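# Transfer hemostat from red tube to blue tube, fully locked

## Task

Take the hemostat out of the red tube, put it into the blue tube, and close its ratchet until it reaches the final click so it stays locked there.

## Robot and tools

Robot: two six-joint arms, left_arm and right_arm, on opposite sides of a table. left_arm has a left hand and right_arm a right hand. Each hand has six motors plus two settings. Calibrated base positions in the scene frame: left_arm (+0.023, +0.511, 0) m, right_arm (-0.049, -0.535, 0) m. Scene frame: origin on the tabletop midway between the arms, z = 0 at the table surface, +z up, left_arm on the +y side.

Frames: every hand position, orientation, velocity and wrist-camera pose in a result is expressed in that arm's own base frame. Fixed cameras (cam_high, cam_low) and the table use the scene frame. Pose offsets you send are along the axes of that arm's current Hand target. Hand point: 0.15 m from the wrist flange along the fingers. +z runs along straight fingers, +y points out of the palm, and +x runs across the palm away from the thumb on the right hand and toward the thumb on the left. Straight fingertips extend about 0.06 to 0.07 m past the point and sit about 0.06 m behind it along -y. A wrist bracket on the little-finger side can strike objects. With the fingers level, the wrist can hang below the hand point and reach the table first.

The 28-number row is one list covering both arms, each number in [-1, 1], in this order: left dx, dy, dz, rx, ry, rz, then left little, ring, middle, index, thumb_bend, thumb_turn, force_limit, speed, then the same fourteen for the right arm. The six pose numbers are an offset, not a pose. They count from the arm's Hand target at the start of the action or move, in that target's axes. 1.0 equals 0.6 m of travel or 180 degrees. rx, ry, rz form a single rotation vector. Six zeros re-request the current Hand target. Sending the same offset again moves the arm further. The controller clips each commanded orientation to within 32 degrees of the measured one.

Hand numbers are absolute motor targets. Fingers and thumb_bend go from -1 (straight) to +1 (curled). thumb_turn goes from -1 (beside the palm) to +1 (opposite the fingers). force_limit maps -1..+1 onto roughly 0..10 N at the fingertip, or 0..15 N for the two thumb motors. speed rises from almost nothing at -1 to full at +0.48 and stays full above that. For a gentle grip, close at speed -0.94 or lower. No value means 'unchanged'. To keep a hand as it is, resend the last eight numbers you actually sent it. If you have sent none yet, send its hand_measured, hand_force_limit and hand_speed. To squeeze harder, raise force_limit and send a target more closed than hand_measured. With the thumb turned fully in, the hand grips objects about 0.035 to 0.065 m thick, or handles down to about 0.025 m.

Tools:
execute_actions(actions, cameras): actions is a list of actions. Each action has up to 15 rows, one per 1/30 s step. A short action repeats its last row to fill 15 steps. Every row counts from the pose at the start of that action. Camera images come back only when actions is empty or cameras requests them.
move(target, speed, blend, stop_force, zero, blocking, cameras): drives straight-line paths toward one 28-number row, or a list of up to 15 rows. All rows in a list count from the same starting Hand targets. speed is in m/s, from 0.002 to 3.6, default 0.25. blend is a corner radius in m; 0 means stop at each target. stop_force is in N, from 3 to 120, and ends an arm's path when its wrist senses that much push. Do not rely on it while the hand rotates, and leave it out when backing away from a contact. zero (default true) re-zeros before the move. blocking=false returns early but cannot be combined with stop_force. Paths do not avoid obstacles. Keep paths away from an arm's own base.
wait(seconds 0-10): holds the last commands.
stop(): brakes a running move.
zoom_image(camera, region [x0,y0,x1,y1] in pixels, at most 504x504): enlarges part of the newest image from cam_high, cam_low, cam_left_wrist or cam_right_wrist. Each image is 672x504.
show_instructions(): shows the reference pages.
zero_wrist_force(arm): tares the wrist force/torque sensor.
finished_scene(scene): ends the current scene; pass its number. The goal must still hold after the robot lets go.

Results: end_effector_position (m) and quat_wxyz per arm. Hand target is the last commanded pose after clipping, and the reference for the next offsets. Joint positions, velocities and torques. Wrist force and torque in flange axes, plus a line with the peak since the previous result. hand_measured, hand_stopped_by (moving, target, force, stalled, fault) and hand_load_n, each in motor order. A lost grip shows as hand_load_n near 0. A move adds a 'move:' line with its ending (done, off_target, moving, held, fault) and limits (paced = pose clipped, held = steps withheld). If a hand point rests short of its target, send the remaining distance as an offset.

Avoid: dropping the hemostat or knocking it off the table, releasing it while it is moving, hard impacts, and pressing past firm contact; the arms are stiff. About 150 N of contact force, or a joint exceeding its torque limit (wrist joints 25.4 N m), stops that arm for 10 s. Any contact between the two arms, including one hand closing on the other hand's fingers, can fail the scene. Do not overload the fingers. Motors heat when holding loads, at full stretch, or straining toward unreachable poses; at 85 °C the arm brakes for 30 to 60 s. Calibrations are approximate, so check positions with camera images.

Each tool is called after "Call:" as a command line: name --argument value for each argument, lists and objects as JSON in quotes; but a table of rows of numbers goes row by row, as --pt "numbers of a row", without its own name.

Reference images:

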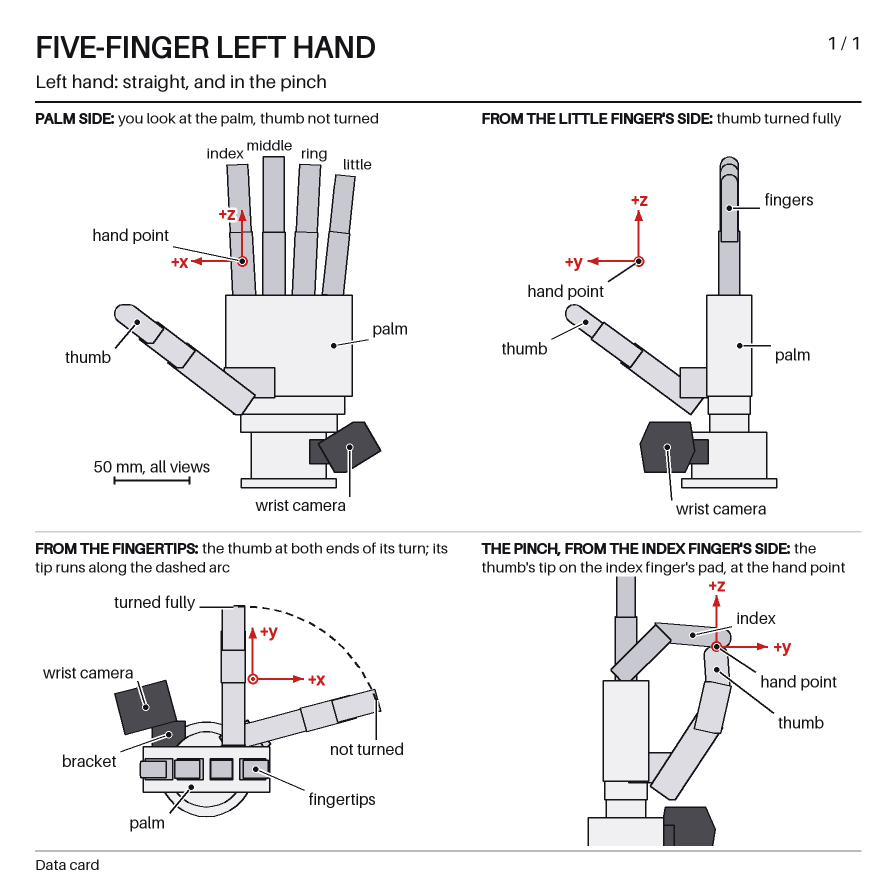

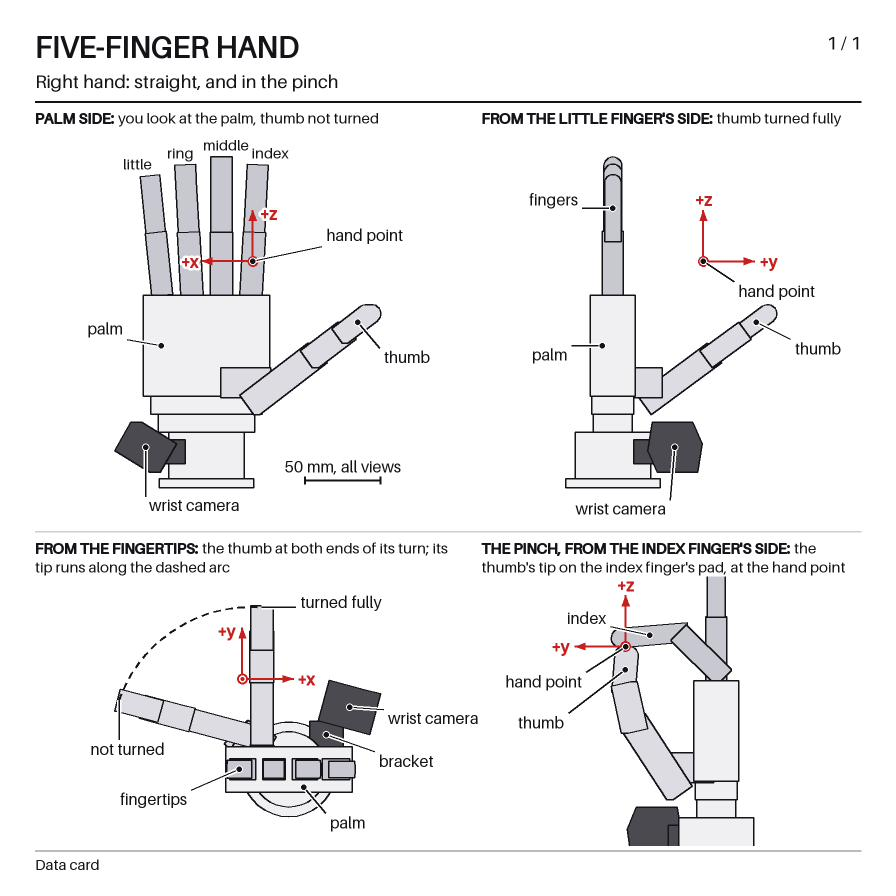

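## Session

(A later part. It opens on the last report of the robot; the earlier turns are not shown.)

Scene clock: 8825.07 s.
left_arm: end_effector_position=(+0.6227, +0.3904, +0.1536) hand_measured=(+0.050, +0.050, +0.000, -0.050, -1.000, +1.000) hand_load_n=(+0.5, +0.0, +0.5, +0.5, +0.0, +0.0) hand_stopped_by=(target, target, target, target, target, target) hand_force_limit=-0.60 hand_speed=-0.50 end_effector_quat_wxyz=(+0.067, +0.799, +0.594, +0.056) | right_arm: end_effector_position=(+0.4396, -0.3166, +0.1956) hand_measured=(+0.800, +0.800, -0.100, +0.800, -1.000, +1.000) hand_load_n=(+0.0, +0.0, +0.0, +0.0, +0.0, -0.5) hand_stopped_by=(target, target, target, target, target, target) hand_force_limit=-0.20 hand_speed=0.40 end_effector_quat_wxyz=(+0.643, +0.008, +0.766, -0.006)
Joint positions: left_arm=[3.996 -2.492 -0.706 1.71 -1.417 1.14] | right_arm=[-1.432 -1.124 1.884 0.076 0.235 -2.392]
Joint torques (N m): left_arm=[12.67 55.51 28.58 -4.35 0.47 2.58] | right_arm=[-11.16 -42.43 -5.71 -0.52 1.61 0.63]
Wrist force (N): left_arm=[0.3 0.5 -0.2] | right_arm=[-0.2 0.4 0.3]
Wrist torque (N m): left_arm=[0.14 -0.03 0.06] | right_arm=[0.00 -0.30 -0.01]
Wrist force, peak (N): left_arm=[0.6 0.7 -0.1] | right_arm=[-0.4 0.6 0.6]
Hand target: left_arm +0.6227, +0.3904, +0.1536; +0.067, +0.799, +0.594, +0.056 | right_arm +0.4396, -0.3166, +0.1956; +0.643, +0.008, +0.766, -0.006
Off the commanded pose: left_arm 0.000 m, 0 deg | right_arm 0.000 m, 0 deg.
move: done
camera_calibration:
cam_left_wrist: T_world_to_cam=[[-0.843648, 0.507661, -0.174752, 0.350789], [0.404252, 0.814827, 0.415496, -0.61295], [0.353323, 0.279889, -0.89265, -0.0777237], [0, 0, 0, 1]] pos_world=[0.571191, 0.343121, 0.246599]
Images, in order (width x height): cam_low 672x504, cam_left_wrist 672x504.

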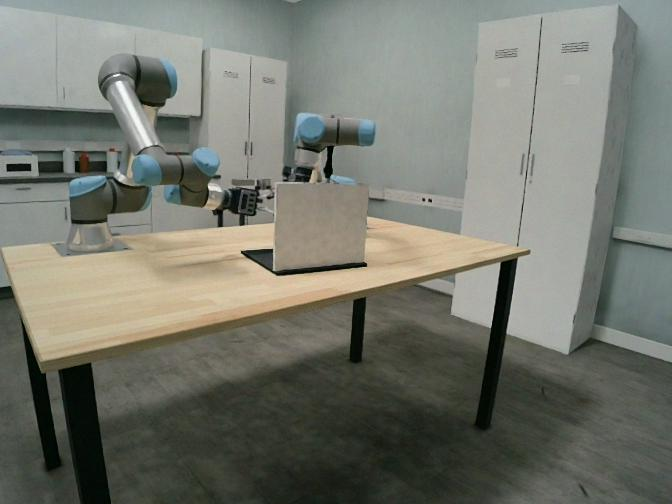

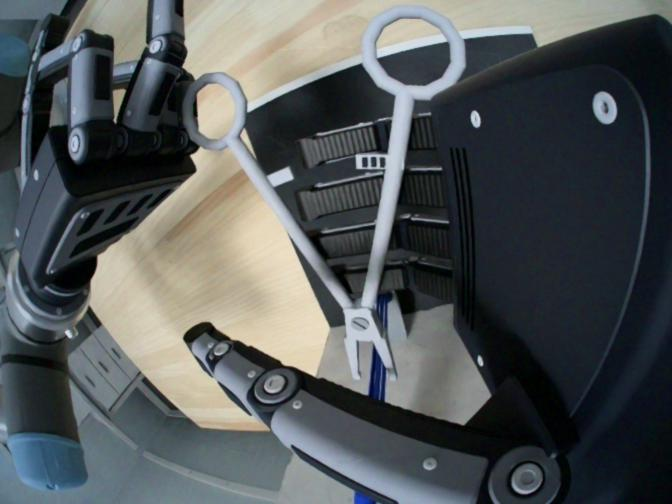

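Call:
move --target '[0,0.0029,-0.0212,-0.0333,0,0,0.05,0.05,0.0,-0.05,-1,1,-0.6,-0.5,0,0,-0.042,0,-0.0556,0,0.8,0.8,-0.1,0.8,-1,1,-0.2,0.4]' --speed 0.015 --cameras '["cam_high", "cam_left_wrist", "cam_low"]'

Call:
zoom_image --camera "cam_low" --region '[120, 140, 290, 280]'

Call:
zoom_image --camera "cam_left_wrist" --region '[120, 0, 500, 420]'

Call:
zoom_image --camera "cam_high" --region '[270, 230, 340, 340]'

Scene clock: 8943.47 s.
left_arm: end_effector_position=(+0.6222, +0.3904, +0.1664) hand_measured=(+0.050, +0.050, +0.000, -0.050, -1.000, +1.000) hand_load_n=(+0.0, +0.0, +0.5, +0.5, -0.5, +0.0) hand_stopped_by=(target, target, target, target, target, target) hand_force_limit=-0.60 hand_speed=-0.50 end_effector_quat_wxyz=(+0.108, +0.795, +0.591, +0.087) | right_arm: end_effector_position=(+0.4148, -0.3161, +0.2000) hand_measured=(+0.800, +0.800, -0.100, +0.800, -1.000, +1.000) hand_load_n=(+0.0, +0.0, +0.0, +0.0, -0.5, +0.0) hand_stopped_by=(target, target, target, target, target, target) hand_force_limit=-0.20 hand_speed=0.40 end_effector_quat_wxyz=(+0.707, +0.008, +0.707, -0.007)
Joint positions: left_arm=[4.032 -2.439 -0.792 1.779 -1.317 1.168] | right_arm=[-1.491 -1.263 2.13 -0.87 0.1 -1.566]
Joint torques (N m): left_arm=[2.52 49.35 24.27 -3.58 -0.91 0.98] | right_arm=[14.14 -28.03 -19.82 2 2.61 -2.58]
Wrist force (N): left_arm=[0.4 0.5 -0.2] | right_arm=[-0.1 0.3 0.7]
Wrist torque (N m): left_arm=[0.17 -0.07 -0.08] | right_arm=[-0.06 -0.35 -0.08]
Wrist force, peak (N): left_arm=[0.4 0.8 -0.6] | right_arm=[-0.3 0.4 0.9]
Hand target: left_arm +0.6222, +0.3904, +0.1664; +0.108, +0.795, +0.591, +0.087 | right_arm +0.4148, -0.3161, +0.2000; +0.707, +0.008, +0.707, -0.007
Off the commanded pose: left_arm 0.000 m, 0 deg | right_arm 0.000 m, 0 deg.
move: done
camera_calibration:
cam_left_wrist: T_world_to_cam=[[-0.8206, 0.501845, -0.273436, 0.356953], [0.36275, 0.82709, 0.429343, -0.599371], [0.44162, 0.25313, -0.860754, -0.115922], [0, 0, 0, 1]] pos_world=[0.561531, 0.345942, 0.255159]
Images, in order (width x height): cam_high 672x504, cam_low 672x504, cam_left_wrist 672x504.

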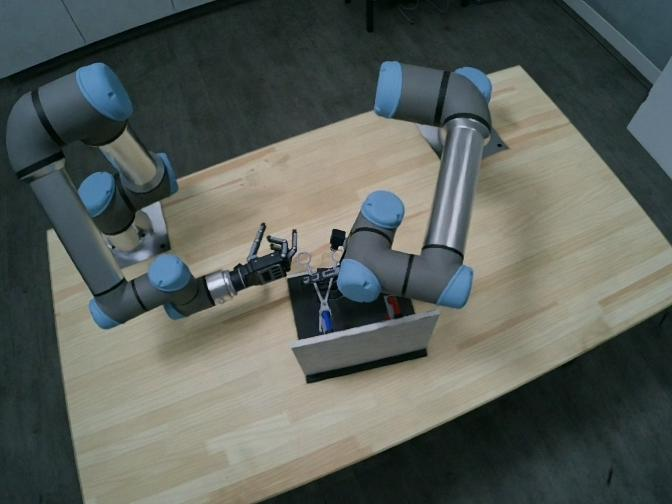

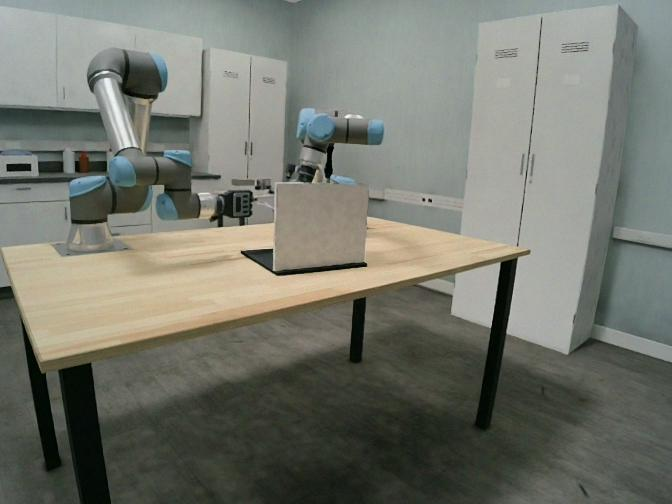

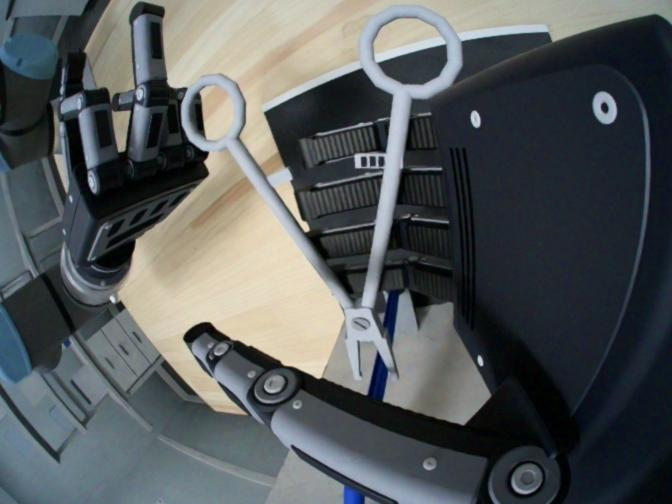

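Scaled by 2.965 from the camera's 672x504 image, which has a finer 960x720 frame.

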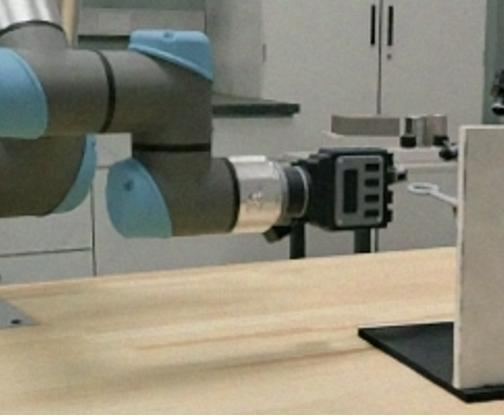

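Scaled by 1.200 from the camera's 672x504 image, which has a finer 960x720 frame.

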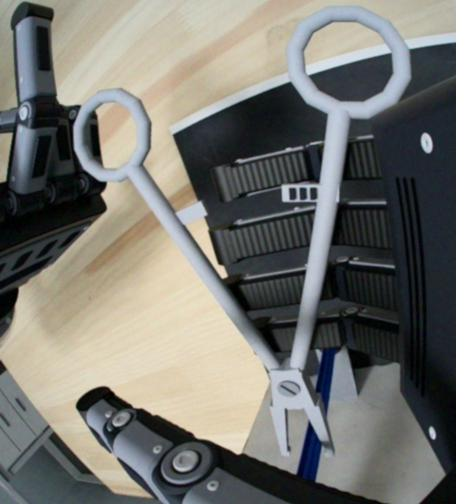

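Scaled by 4.582 from the camera's 672x504 image, which has a finer 960x720 frame.

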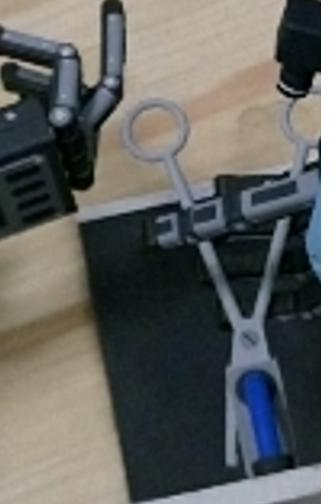

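Call:
move --target '[-0.01,0,0,0,0,0,0.05,0.05,0.0,-0.05,-1,1,-0.6,-0.5,0.0095,0,0.0,0,0,0,0.8,0.8,-0.1,0.8,-1,1,-0.2,0.4]' --speed 0.015 --cameras '["cam_high", "cam_left_wrist", "cam_low"]'

Call:
zoom_image --camera "cam_low" --region '[215, 175, 285, 235]'

Call:
zoom_image --camera "cam_left_wrist" --region '[120, 0, 500, 420]'

Call:
zoom_image --camera "cam_high" --region '[270, 230, 340, 340]'

Scene clock: 9021.47 s.
left_arm: end_effector_position=(+0.6205, +0.3846, +0.1664) hand_measured=(+0.050, +0.050, +0.000, -0.050, -1.000, +1.000) hand_load_n=(+0.0, +0.0, +1.0, +0.0, +0.0, +0.0) hand_stopped_by=(target, target, target, target, target, target) hand_force_limit=-0.60 hand_speed=-0.50 end_effector_quat_wxyz=(+0.108, +0.795, +0.591, +0.087) | right_arm: end_effector_position=(+0.4148, -0.3161, +0.1942) hand_measured=(+0.800, +0.800, -0.100, +0.800, -1.000, +1.000) hand_load_n=(+0.0, +0.0, +0.0, +0.0, +0.0, +0.0) hand_stopped_by=(target, target, target, target, target, target) hand_force_limit=-0.20 hand_speed=0.40 end_effector_quat_wxyz=(+0.707, +0.008, +0.707, -0.007)
Joint positions: left_arm=[4.028 -2.423 -0.822 1.794 -1.318 1.164] | right_arm=[-1.491 -1.251 2.135 -0.89 0.1 -1.563]
Joint torques (N m): left_arm=[-4.99 43.86 28.91 -3.81 -1.07 -1.44] | right_arm=[13.72 -37.62 -3.21 -2.69 2.8 2.38]
Wrist force (N): left_arm=[0.7 0.8 -0.2] | right_arm=[-0.4 0.4 0.4]
Wrist torque (N m): left_arm=[0.24 -0.10 0.05] | right_arm=[-0.03 -0.30 -0.13]
Wrist force, peak (N): left_arm=[0.8 0.9 -0.1] | right_arm=[-0.2 0.4 0.9]
Hand target: left_arm +0.6205, +0.3846, +0.1664; +0.108, +0.795, +0.591, +0.087 | right_arm +0.4148, -0.3161, +0.1943; +0.707, +0.008, +0.707, -0.007
Off the commanded pose: left_arm 0.000 m, 0 deg | right_arm 0.000 m, 0 deg.
move: done
camera_calibration:
cam_left_wrist: T_world_to_cam=[[-0.820594, 0.501896, -0.273359, 0.358401], [0.362777, 0.82703, 0.429436, -0.593933], [0.441608, 0.253224, -0.860732, -0.11382], [0, 0, 0, 1]] pos_world=[0.559831, 0.340142, 0.25506]
Images, in order (width x height): cam_high 672x504, cam_low 672x504, cam_left_wrist 672x504.

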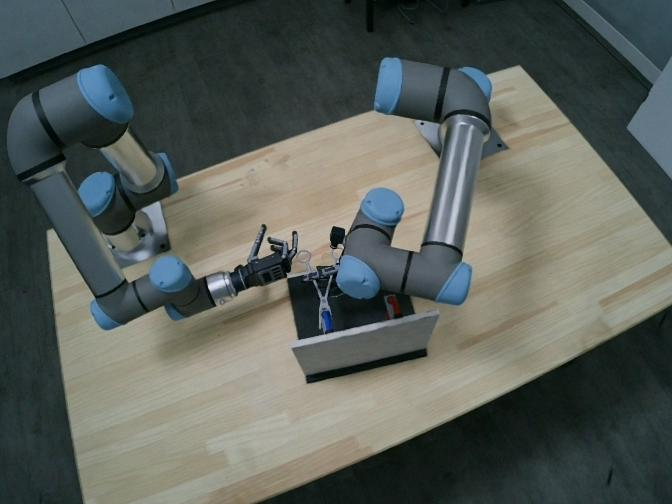

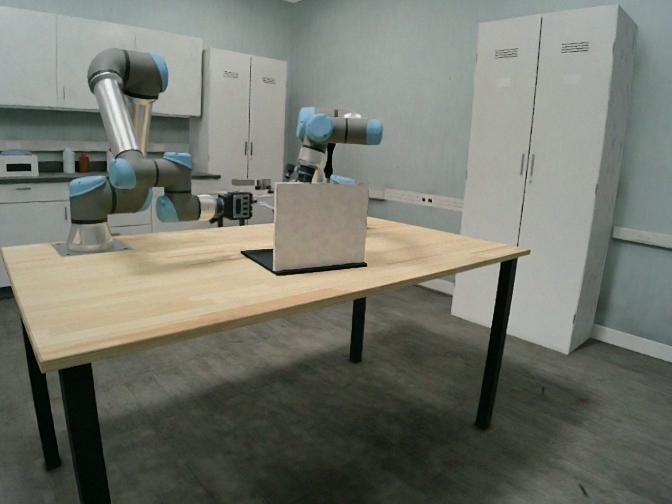

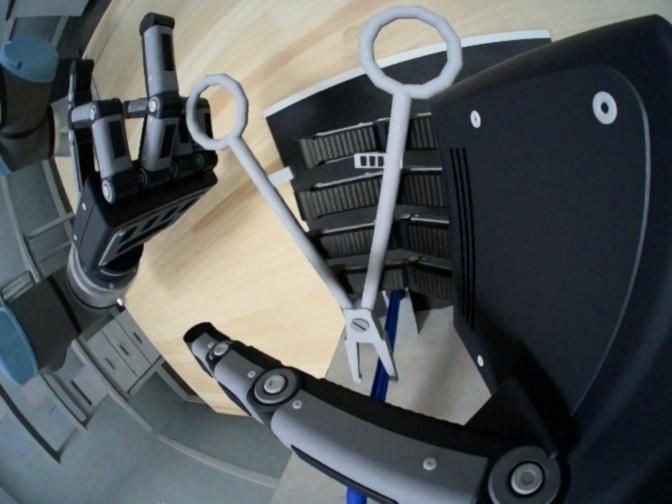

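Scaled by 7.200 from the camera's 672x504 image, which has a finer 960x720 frame.

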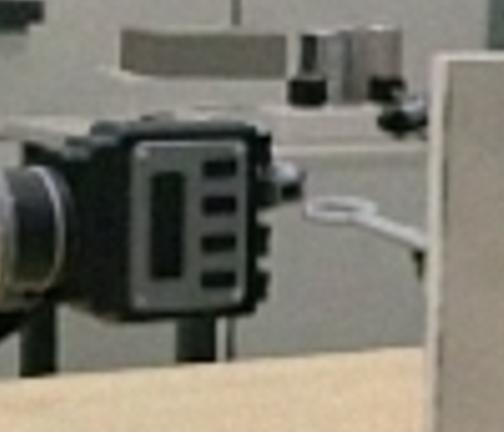

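Scaled by 1.200 from the camera's 672x504 image, which has a finer 960x720 frame.

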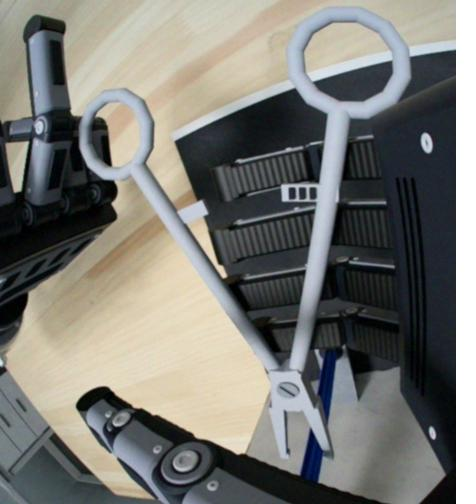

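Scaled by 4.582 from the camera's 672x504 image, which has a finer 960x720 frame.

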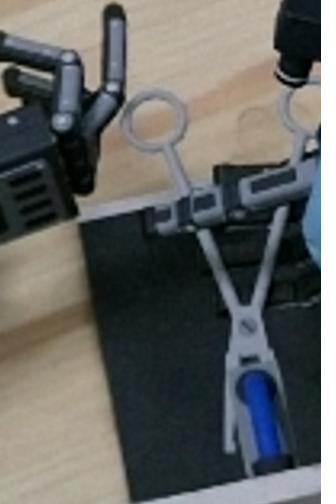

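Call:
zoom_image --camera "cam_low" --region '[240, 188, 275, 222]'

Scaled by 14.400 from the camera's 672x504 image, which has a finer 960x720 frame.

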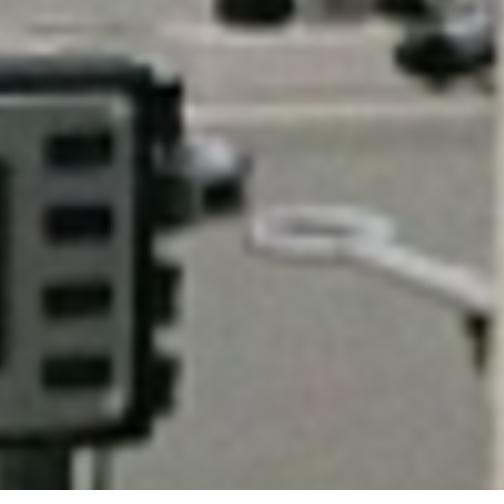

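Call:
move --pt "0 0 0 0 0 0 0.05 0.05 0.0 -0.05 -1 1 -0.6 -0.5 -0.0043 0 0.0 0 0 0 0.8 0.8 -0.1 0.8 -1 1 -0.2 0.4" --pt "0 0 0 0 0 0 0.05 0.05 0.0 -0.05 -1 1 -0.6 -0.5 -0.0043 0 0.025 0 0 0 0.8 0.8 -0.1 0.8 -1 1 -0.2 0.4" --speed 0.012 --stop_force 3 --cameras '["cam_high", "cam_left_wrist", "cam_low"]'

Call:
zoom_image --camera "cam_low" --region '[240, 188, 275, 222]'

Call:
zoom_image --camera "cam_high" --region '[270, 230, 340, 340]'

Scene clock: 9064.20 s.
left_arm: end_effector_position=(+0.6205, +0.3846, +0.1664) hand_measured=(+0.050, +0.050, +0.000, -0.050, -1.000, +1.000) hand_load_n=(+0.5, +0.0, +1.0, +0.0, +0.0, +0.0) hand_stopped_by=(target, target, target, target, target, target) hand_force_limit=-0.60 hand_speed=-0.50 end_effector_quat_wxyz=(+0.108, +0.795, +0.591, +0.087) | right_arm: end_effector_position=(+0.4298, -0.3164, +0.1969) hand_measured=(+0.800, +0.800, -0.100, +0.800, -1.000, +1.000) hand_load_n=(+0.0, +0.0, +0.0, +0.0, +0.0, -0.5) hand_stopped_by=(target, target, target, target, target, target) hand_force_limit=-0.20 hand_speed=0.40 end_effector_quat_wxyz=(+0.707, +0.008, +0.707, -0.007)
Joint positions: left_arm=[4.028 -2.423 -0.822 1.793 -1.318 1.164] | right_arm=[-1.452 -1.244 2.113 -0.874 0.139 -1.565]
Joint torques (N m): left_arm=[12.02 44.67 28.26 -4.17 0.73 2.25] | right_arm=[-10.56 -38.08 -2.71 2.21 -2.12 -1.78]
Wrist force (N): left_arm=[0.3 1.1 -0.4] | right_arm=[-0.2 0.4 0.6]
Wrist torque (N m): left_arm=[0.27 -0.06 0.01] | right_arm=[-0.02 -0.34 -0.01]
Wrist force, peak (N): left_arm=[0.8 1.1 0.1] | right_arm=[-0.4 0.7 0.7]
Hand target: left_arm +0.6205, +0.3846, +0.1664; +0.108, +0.795, +0.591, +0.087 | right_arm +0.4298, -0.3164, +0.1969; +0.707, +0.008, +0.707, -0.007
Off the commanded pose: left_arm 0.000 m, 0 deg | right_arm 0.000 m, 0 deg.
move: done
camera_calibration:
cam_left_wrist: T_world_to_cam=[[-0.8206, 0.501845, -0.273436, 0.358441], [0.36275, 0.82709, 0.429343, -0.593915], [0.44162, 0.25313, -0.860754, -0.113789], [0, 0, 0, 1]] pos_world=[0.559831, 0.340142, 0.255059]
Images, in order (width x height): cam_high 672x504, cam_low 672x504, cam_left_wrist 672x504.

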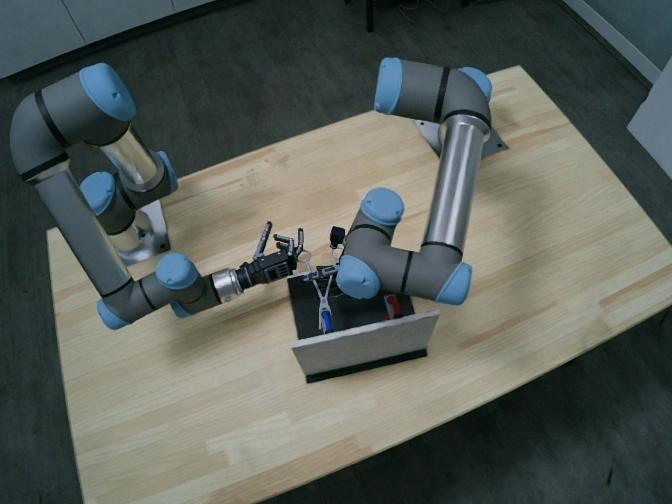

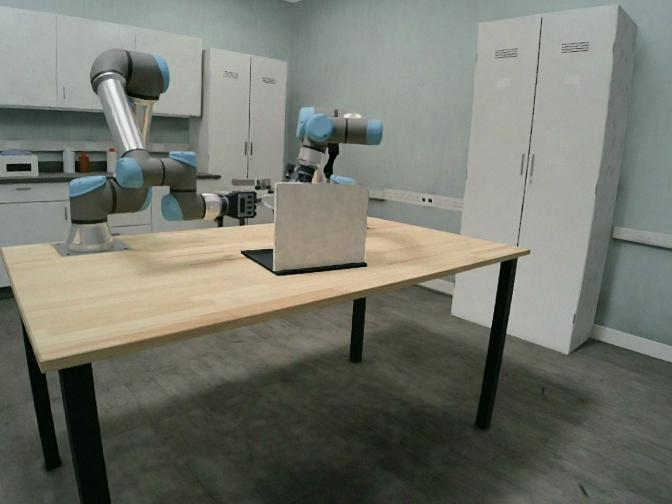

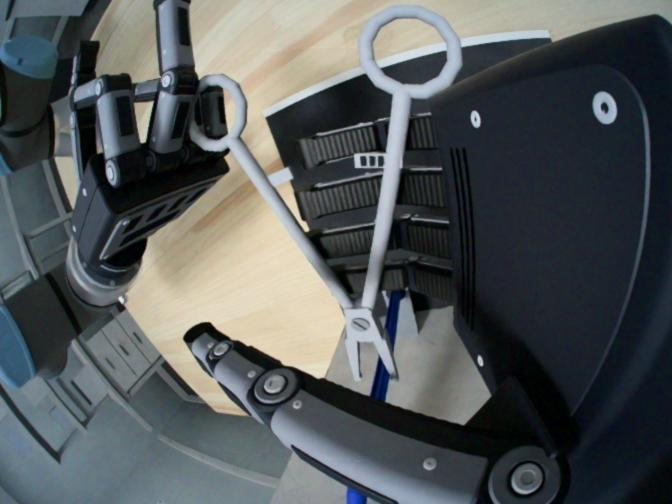

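Scaled by 14.400 from the camera's 672x504 image, which has a finer 960x720 frame.

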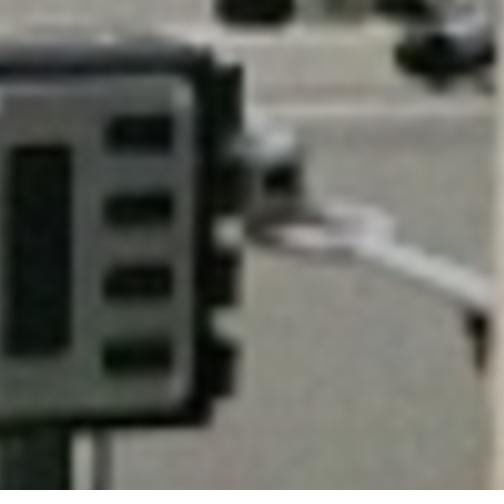

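Scaled by 4.582 from the camera's 672x504 image, which has a finer 960x720 frame.

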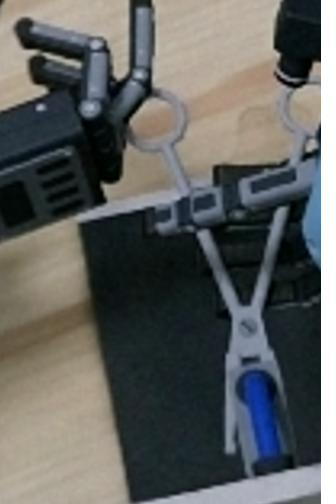

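Call:
move --target '[0,0,0,0,0,0,0.05,0.05,0.0,-0.05,-1,1,-0.6,-0.5,0,0,0.02,0,0,0,0.8,0.8,-0.1,0.8,-1,1,-0.2,0.4]' --speed 0.008 --stop_force 3 --cameras '["cam_high", "cam_left_wrist", "cam_low"]'

Call:
zoom_image --camera "cam_low" --region '[240, 188, 275, 222]'

Call:
zoom_image --camera "cam_high" --region '[270, 230, 340, 340]'

Scene clock: 9077.97 s.
left_arm: end_effector_position=(+0.6205, +0.3846, +0.1664) hand_measured=(+0.050, +0.050, +0.000, -0.050, -1.000, +1.000) hand_load_n=(+0.0, +1.0, +0.0, +0.0, +0.0, +0.0) hand_stopped_by=(target, target, target, target, target, target) hand_force_limit=-0.60 hand_speed=-0.50 end_effector_quat_wxyz=(+0.108, +0.795, +0.591, +0.087) | right_arm: end_effector_position=(+0.4418, -0.3167, +0.1969) hand_measured=(+0.800, +0.800, -0.100, +0.800, -1.000, +1.000) hand_load_n=(+0.0, +0.0, +0.0, +0.0, +0.0, +0.0) hand_stopped_by=(target, target, target, target, target, target) hand_force_limit=-0.20 hand_speed=0.40 end_effector_quat_wxyz=(+0.707, +0.008, +0.707, -0.007)
Joint positions: left_arm=[4.028 -2.423 -0.822 1.793 -1.318 1.164] | right_arm=[-1.422 -1.234 2.097 -0.867 0.169 -1.566]
Joint torques (N m): left_arm=[10.12 45.46 27.61 -4.08 0.29 2.32] | right_arm=[-11.68 -36.21 -5.71 1.27 -1.93 -1.94]
Wrist force (N): left_arm=[1.0 -0.8 -0.5] | right_arm=[-0.5 1.6 -0.7]
Wrist torque (N m): left_arm=[0.21 -0.07 0.15] | right_arm=[0.09 -0.31 0.02]
Wrist force, peak (N): left_arm=[1.0 -2.2 -0.2] | right_arm=[-0.8 1.5 -1.6]
Hand target: left_arm +0.6205, +0.3846, +0.1664; +0.108, +0.795, +0.591, +0.087 | right_arm +0.4418, -0.3167, +0.1969; +0.707, +0.008, +0.707, -0.007
Off the commanded pose: left_arm 0.000 m, 0 deg | right_arm 0.000 m, 0 deg.
move: done
camera_calibration:
cam_left_wrist: T_world_to_cam=[[-0.8206, 0.501845, -0.273436, 0.358441], [0.36275, 0.82709, 0.429343, -0.593915], [0.44162, 0.25313, -0.860754, -0.113789], [0, 0, 0, 1]] pos_world=[0.559831, 0.340142, 0.255059]
Images, in order (width x height): cam_high 672x504, cam_low 672x504, cam_left_wrist 672x504.

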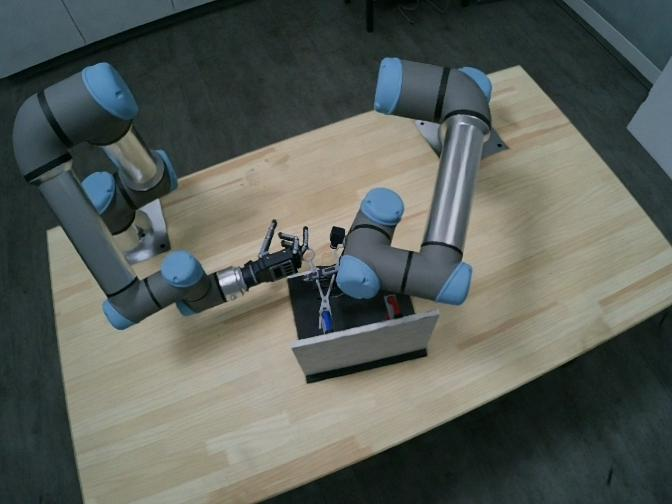

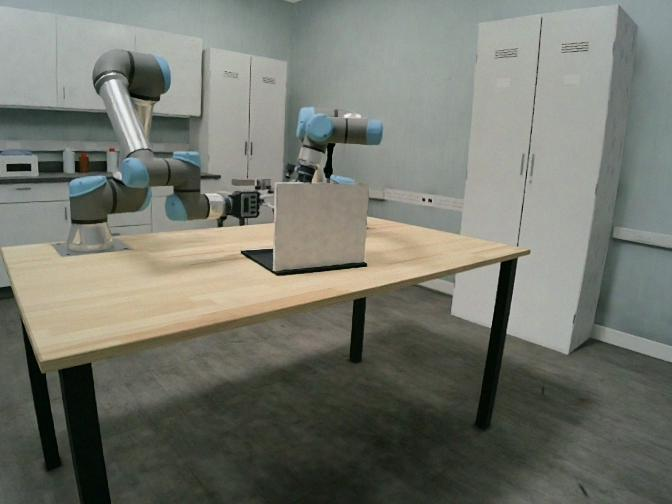

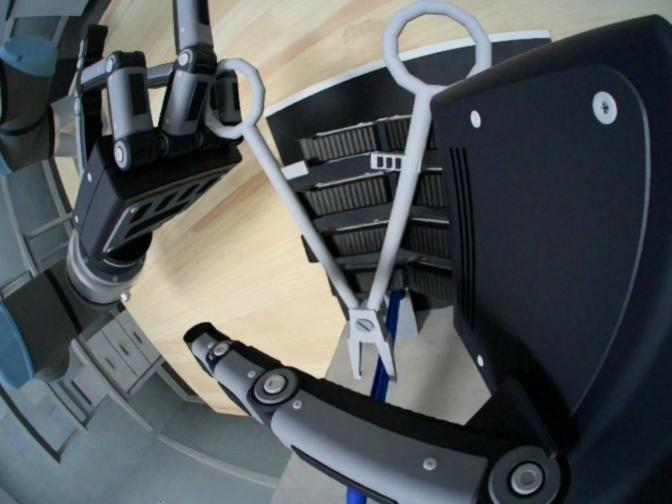

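Scaled by 14.400 from the camera's 672x504 image, which has a finer 960x720 frame.

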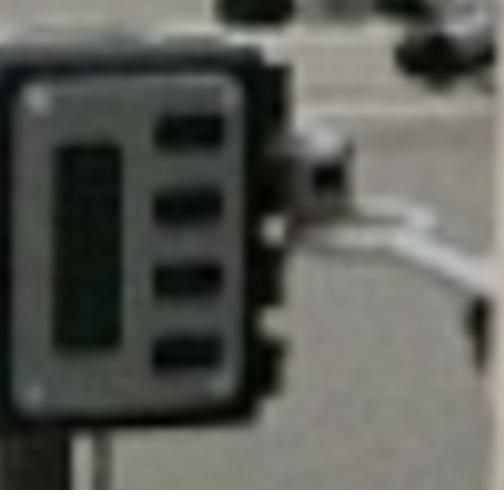

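Scaled by 4.582 from the camera's 672x504 image, which has a finer 960x720 frame.

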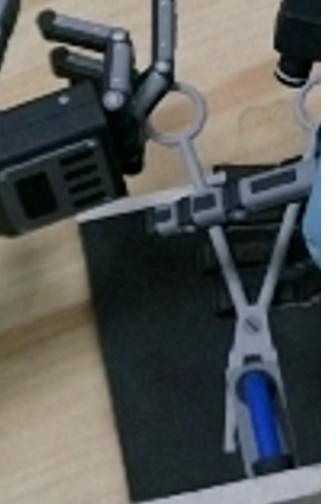

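Call:
move --target '[0.0026,0.0239,0.0069,0,0,0,0.05,0.05,0.0,-0.05,-1,1,-0.6,-0.5,0,0,0.0,0,0,0,0.8,0.8,-0.1,0.8,-1,1,-0.2,0.4]' --speed 0.008 --stop_force 10 --cameras '["cam_high", "cam_left_wrist", "cam_low"]'

Call:
zoom_image --camera "cam_low" --region '[240, 188, 275, 222]'

Call:
zoom_image --camera "cam_left_wrist" --region '[120, 0, 500, 420]'

Call:
zoom_image --camera "cam_high" --region '[270, 230, 340, 340]'

Scene clock: 9178.77 s.
left_arm: end_effector_position=(+0.6353, +0.3818, +0.1664) hand_measured=(+0.050, +0.050, +0.000, -0.050, -1.000, +1.000) hand_load_n=(+0.0, +0.5, +0.0, +0.5, +0.0, +0.0) hand_stopped_by=(target, target, target, target, target, target) hand_force_limit=-0.60 hand_speed=-0.50 end_effector_quat_wxyz=(+0.108, +0.795, +0.591, +0.087) | right_arm: end_effector_position=(+0.4418, -0.3167, +0.1969) hand_measured=(+0.800, +0.800, -0.100, +0.800, -1.000, +1.000) hand_load_n=(+0.0, +0.0, +0.0, +0.0, +0.0, -0.5) hand_stopped_by=(target, target, target, target, target, target) hand_force_limit=-0.20 hand_speed=0.40 end_effector_quat_wxyz=(+0.707, +0.008, +0.707, -0.007)
Joint positions: left_arm=[4.007 -2.456 -0.76 1.77 -1.32 1.142] | right_arm=[-1.422 -1.234 2.097 -0.867 0.169 -1.566]
Joint torques (N m): left_arm=[11.82 59.46 6.84 0.17 -0.69 2.5] | right_arm=[-9.01 -38.65 -5.94 -2.02 -1.57 0.64]
Wrist force (N): left_arm=[0.4 -1.2 -0.6] | right_arm=[-0.1 1.3 -0.8]
Wrist torque (N m): left_arm=[0.14 -0.09 0.14] | right_arm=[0.09 -0.27 0.02]
Wrist force, peak (N): left_arm=[-0.1 -4.1 -1.6] | right_arm=[0.1 1.7 -2.6]
Hand target: left_arm +0.6353, +0.3818, +0.1664; +0.108, +0.795, +0.591, +0.087 | right_arm +0.4418, -0.3167, +0.1969; +0.707, +0.008, +0.707, -0.007
Off the commanded pose: left_arm 0.000 m, 0 deg | right_arm 0.000 m, 0 deg.
move: done
camera_calibration:
cam_left_wrist: T_world_to_cam=[[-0.8206, 0.501845, -0.273436, 0.371909], [0.36275, 0.82709, 0.429343, -0.596931], [0.44162, 0.25313, -0.860754, -0.119572], [0, 0, 0, 1]] pos_world=[0.574531, 0.337342, 0.255059]
Images, in order (width x height): cam_high 672x504, cam_low 672x504, cam_left_wrist 672x504.

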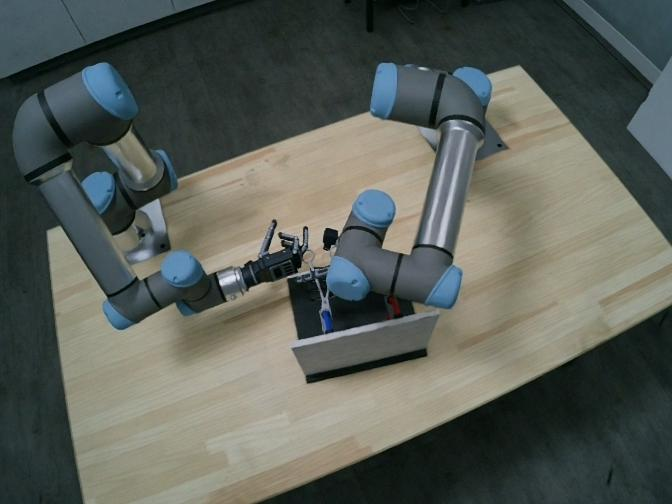

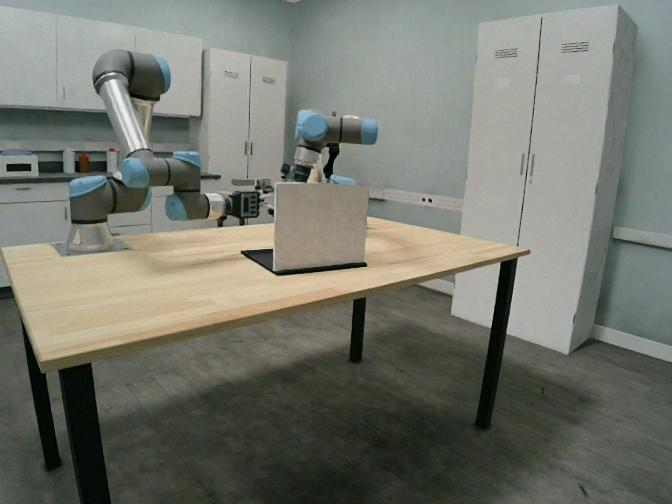

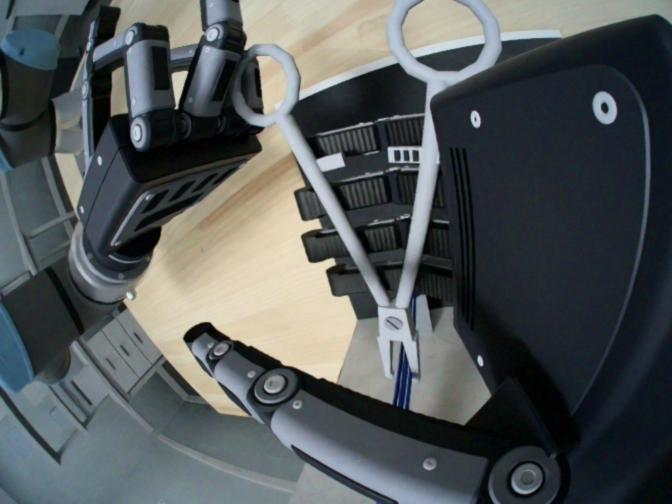

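Scaled by 14.400 from the camera's 672x504 image, which has a finer 960x720 frame.

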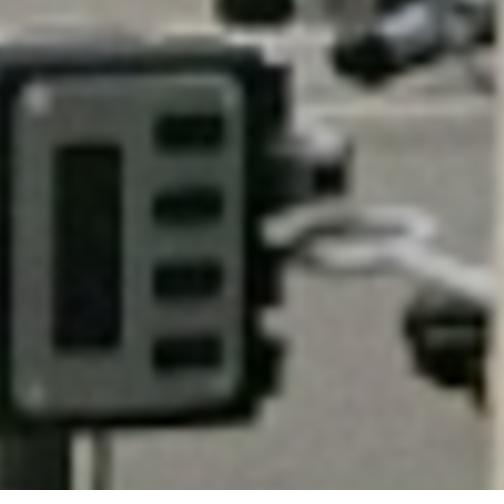

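Scaled by 1.200 from the camera's 672x504 image, which has a finer 960x720 frame.

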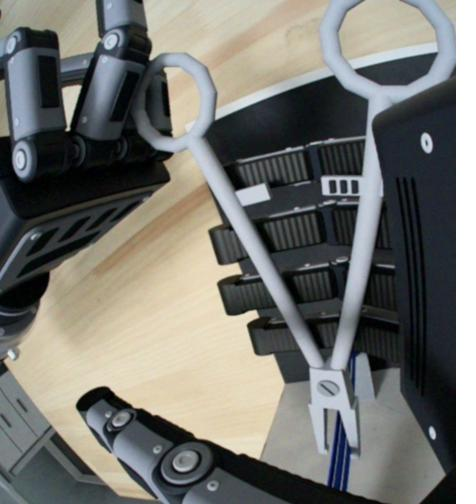

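Scaled by 4.582 from the camera's 672x504 image, which has a finer 960x720 frame.

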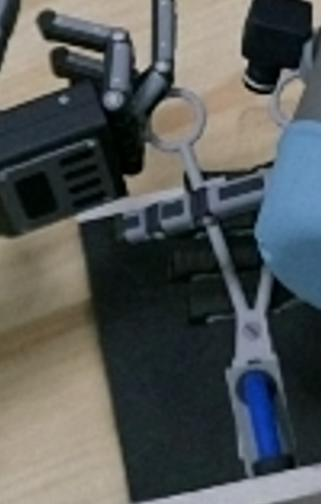

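Call:
move --target '[0.0017,0.0159,0.0046,0,0,0,0.05,0.05,0.0,-0.05,-1,1,-0.6,-0.5,0,0,0.0,0,0,0,0.8,0.8,-0.1,0.8,-1,1,-0.2,0.4]' --speed 0.008 --stop_force 12 --cameras '["cam_high", "cam_left_wrist", "cam_low"]'

Call:
zoom_image --camera "cam_low" --region '[240, 188, 275, 222]'

Call:
zoom_image --camera "cam_left_wrist" --region '[120, 0, 500, 420]'

Call:
zoom_image --camera "cam_high" --region '[270, 230, 340, 340]'

Scene clock: 9192.20 s.
left_arm: end_effector_position=(+0.6423, +0.3805, +0.1663) hand_measured=(+0.050, +0.050, +0.000, -0.050, -1.000, +1.000) hand_load_n=(+0.0, +0.0, +0.5, +1.5, +0.0, +0.0) hand_stopped_by=(target, target, target, target, target, target) hand_force_limit=-0.60 hand_speed=-0.50 end_effector_quat_wxyz=(+0.108, +0.795, +0.591, +0.087) | right_arm: end_effector_position=(+0.4418, -0.3167, +0.1969) hand_measured=(+0.800, +0.800, -0.100, +0.800, -1.000, +1.000) hand_load_n=(+0.0, -0.5, +0.0, +0.0, +0.0, -0.5) hand_stopped_by=(target, target, target, target, target, target) hand_force_limit=-0.20 hand_speed=0.40 end_effector_quat_wxyz=(+0.707, +0.008, +0.707, -0.007)
Joint positions: left_arm=[3.997 -2.473 -0.728 1.758 -1.322 1.132] | right_arm=[-1.422 -1.234 2.097 -0.867 0.169 -1.566]
Joint torques (N m): left_arm=[8.99 60.45 8.11 1.11 3.53 2.64] | right_arm=[-8.27 -39.45 -7.74 -2.03 -1.36 0.68]
Wrist force (N): left_arm=[-1.1 -8.2 -0.5] | right_arm=[-0.4 1.4 -2.4]
Wrist torque (N m): left_arm=[-0.05 -0.22 0.02] | right_arm=[0.15 -0.18 0.02]
Wrist force, peak (N): left_arm=[-0.8 -14.0 -1.3] | right_arm=[-0.1 3.4 -5.0]
Hand target: left_arm +0.6423, +0.3805, +0.1663; +0.108, +0.795, +0.591, +0.087 (not the last commanded pose) | right_arm +0.4418, -0.3167, +0.1969; +0.707, +0.008, +0.707, -0.007
Off the commanded pose: left_arm 0.003 m, 0 deg | right_arm 0.000 m, 0 deg.
move: contact (left_arm)
camera_calibration:
cam_left_wrist: T_world_to_cam=[[-0.820649, 0.501817, -0.273342, 0.378401], [0.362785, 0.82711, 0.429275, -0.598441], [0.441501, 0.25312, -0.860818, -0.12229], [0, 0, 0, 1]] pos_world=[0.581631, 0.336042, 0.25506]
Images, in order (width x height): cam_high 672x504, cam_low 672x504, cam_left_wrist 672x504.

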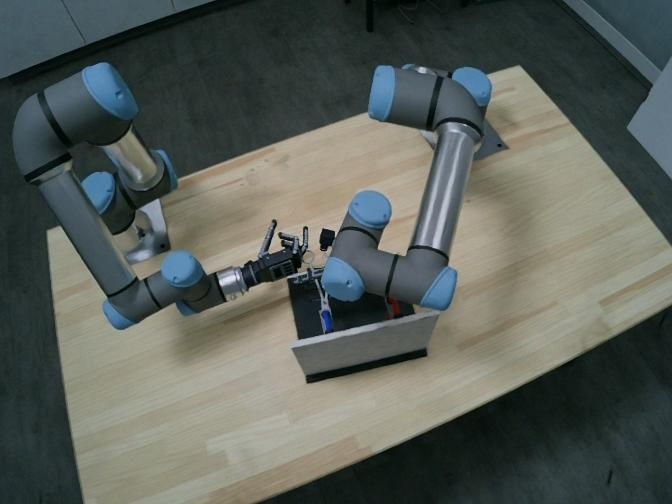

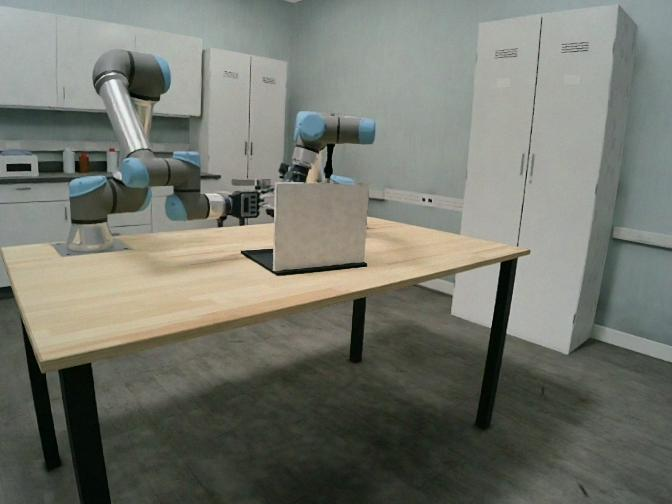

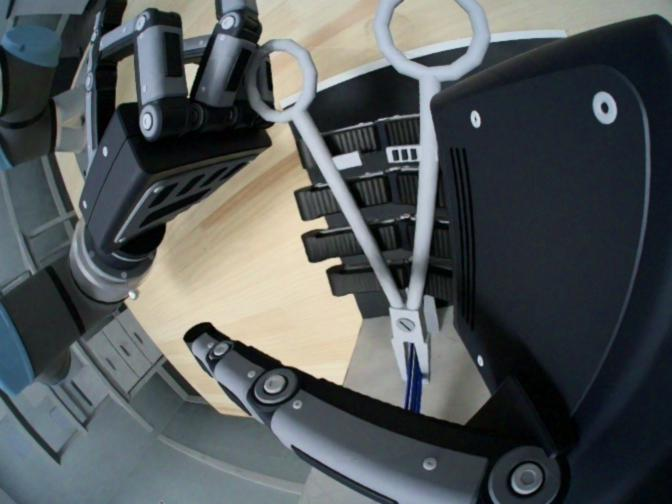

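Scaled by 14.400 from the camera's 672x504 image, which has a finer 960x720 frame.

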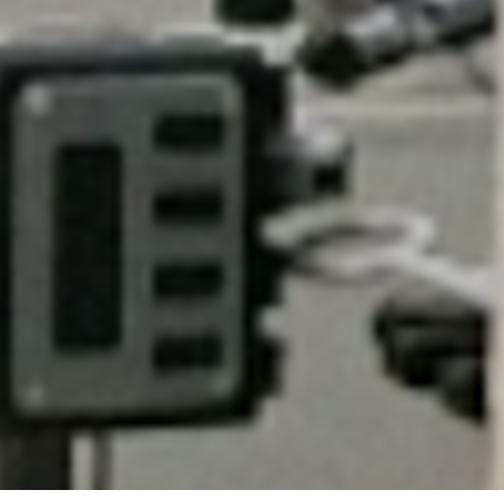

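Scaled by 1.200 from the camera's 672x504 image, which has a finer 960x720 frame.

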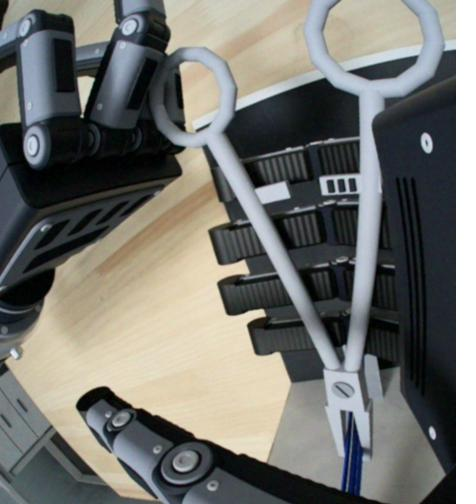

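Scaled by 4.582 from the camera's 672x504 image, which has a finer 960x720 frame.

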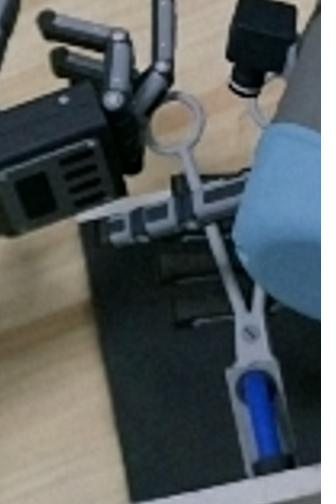

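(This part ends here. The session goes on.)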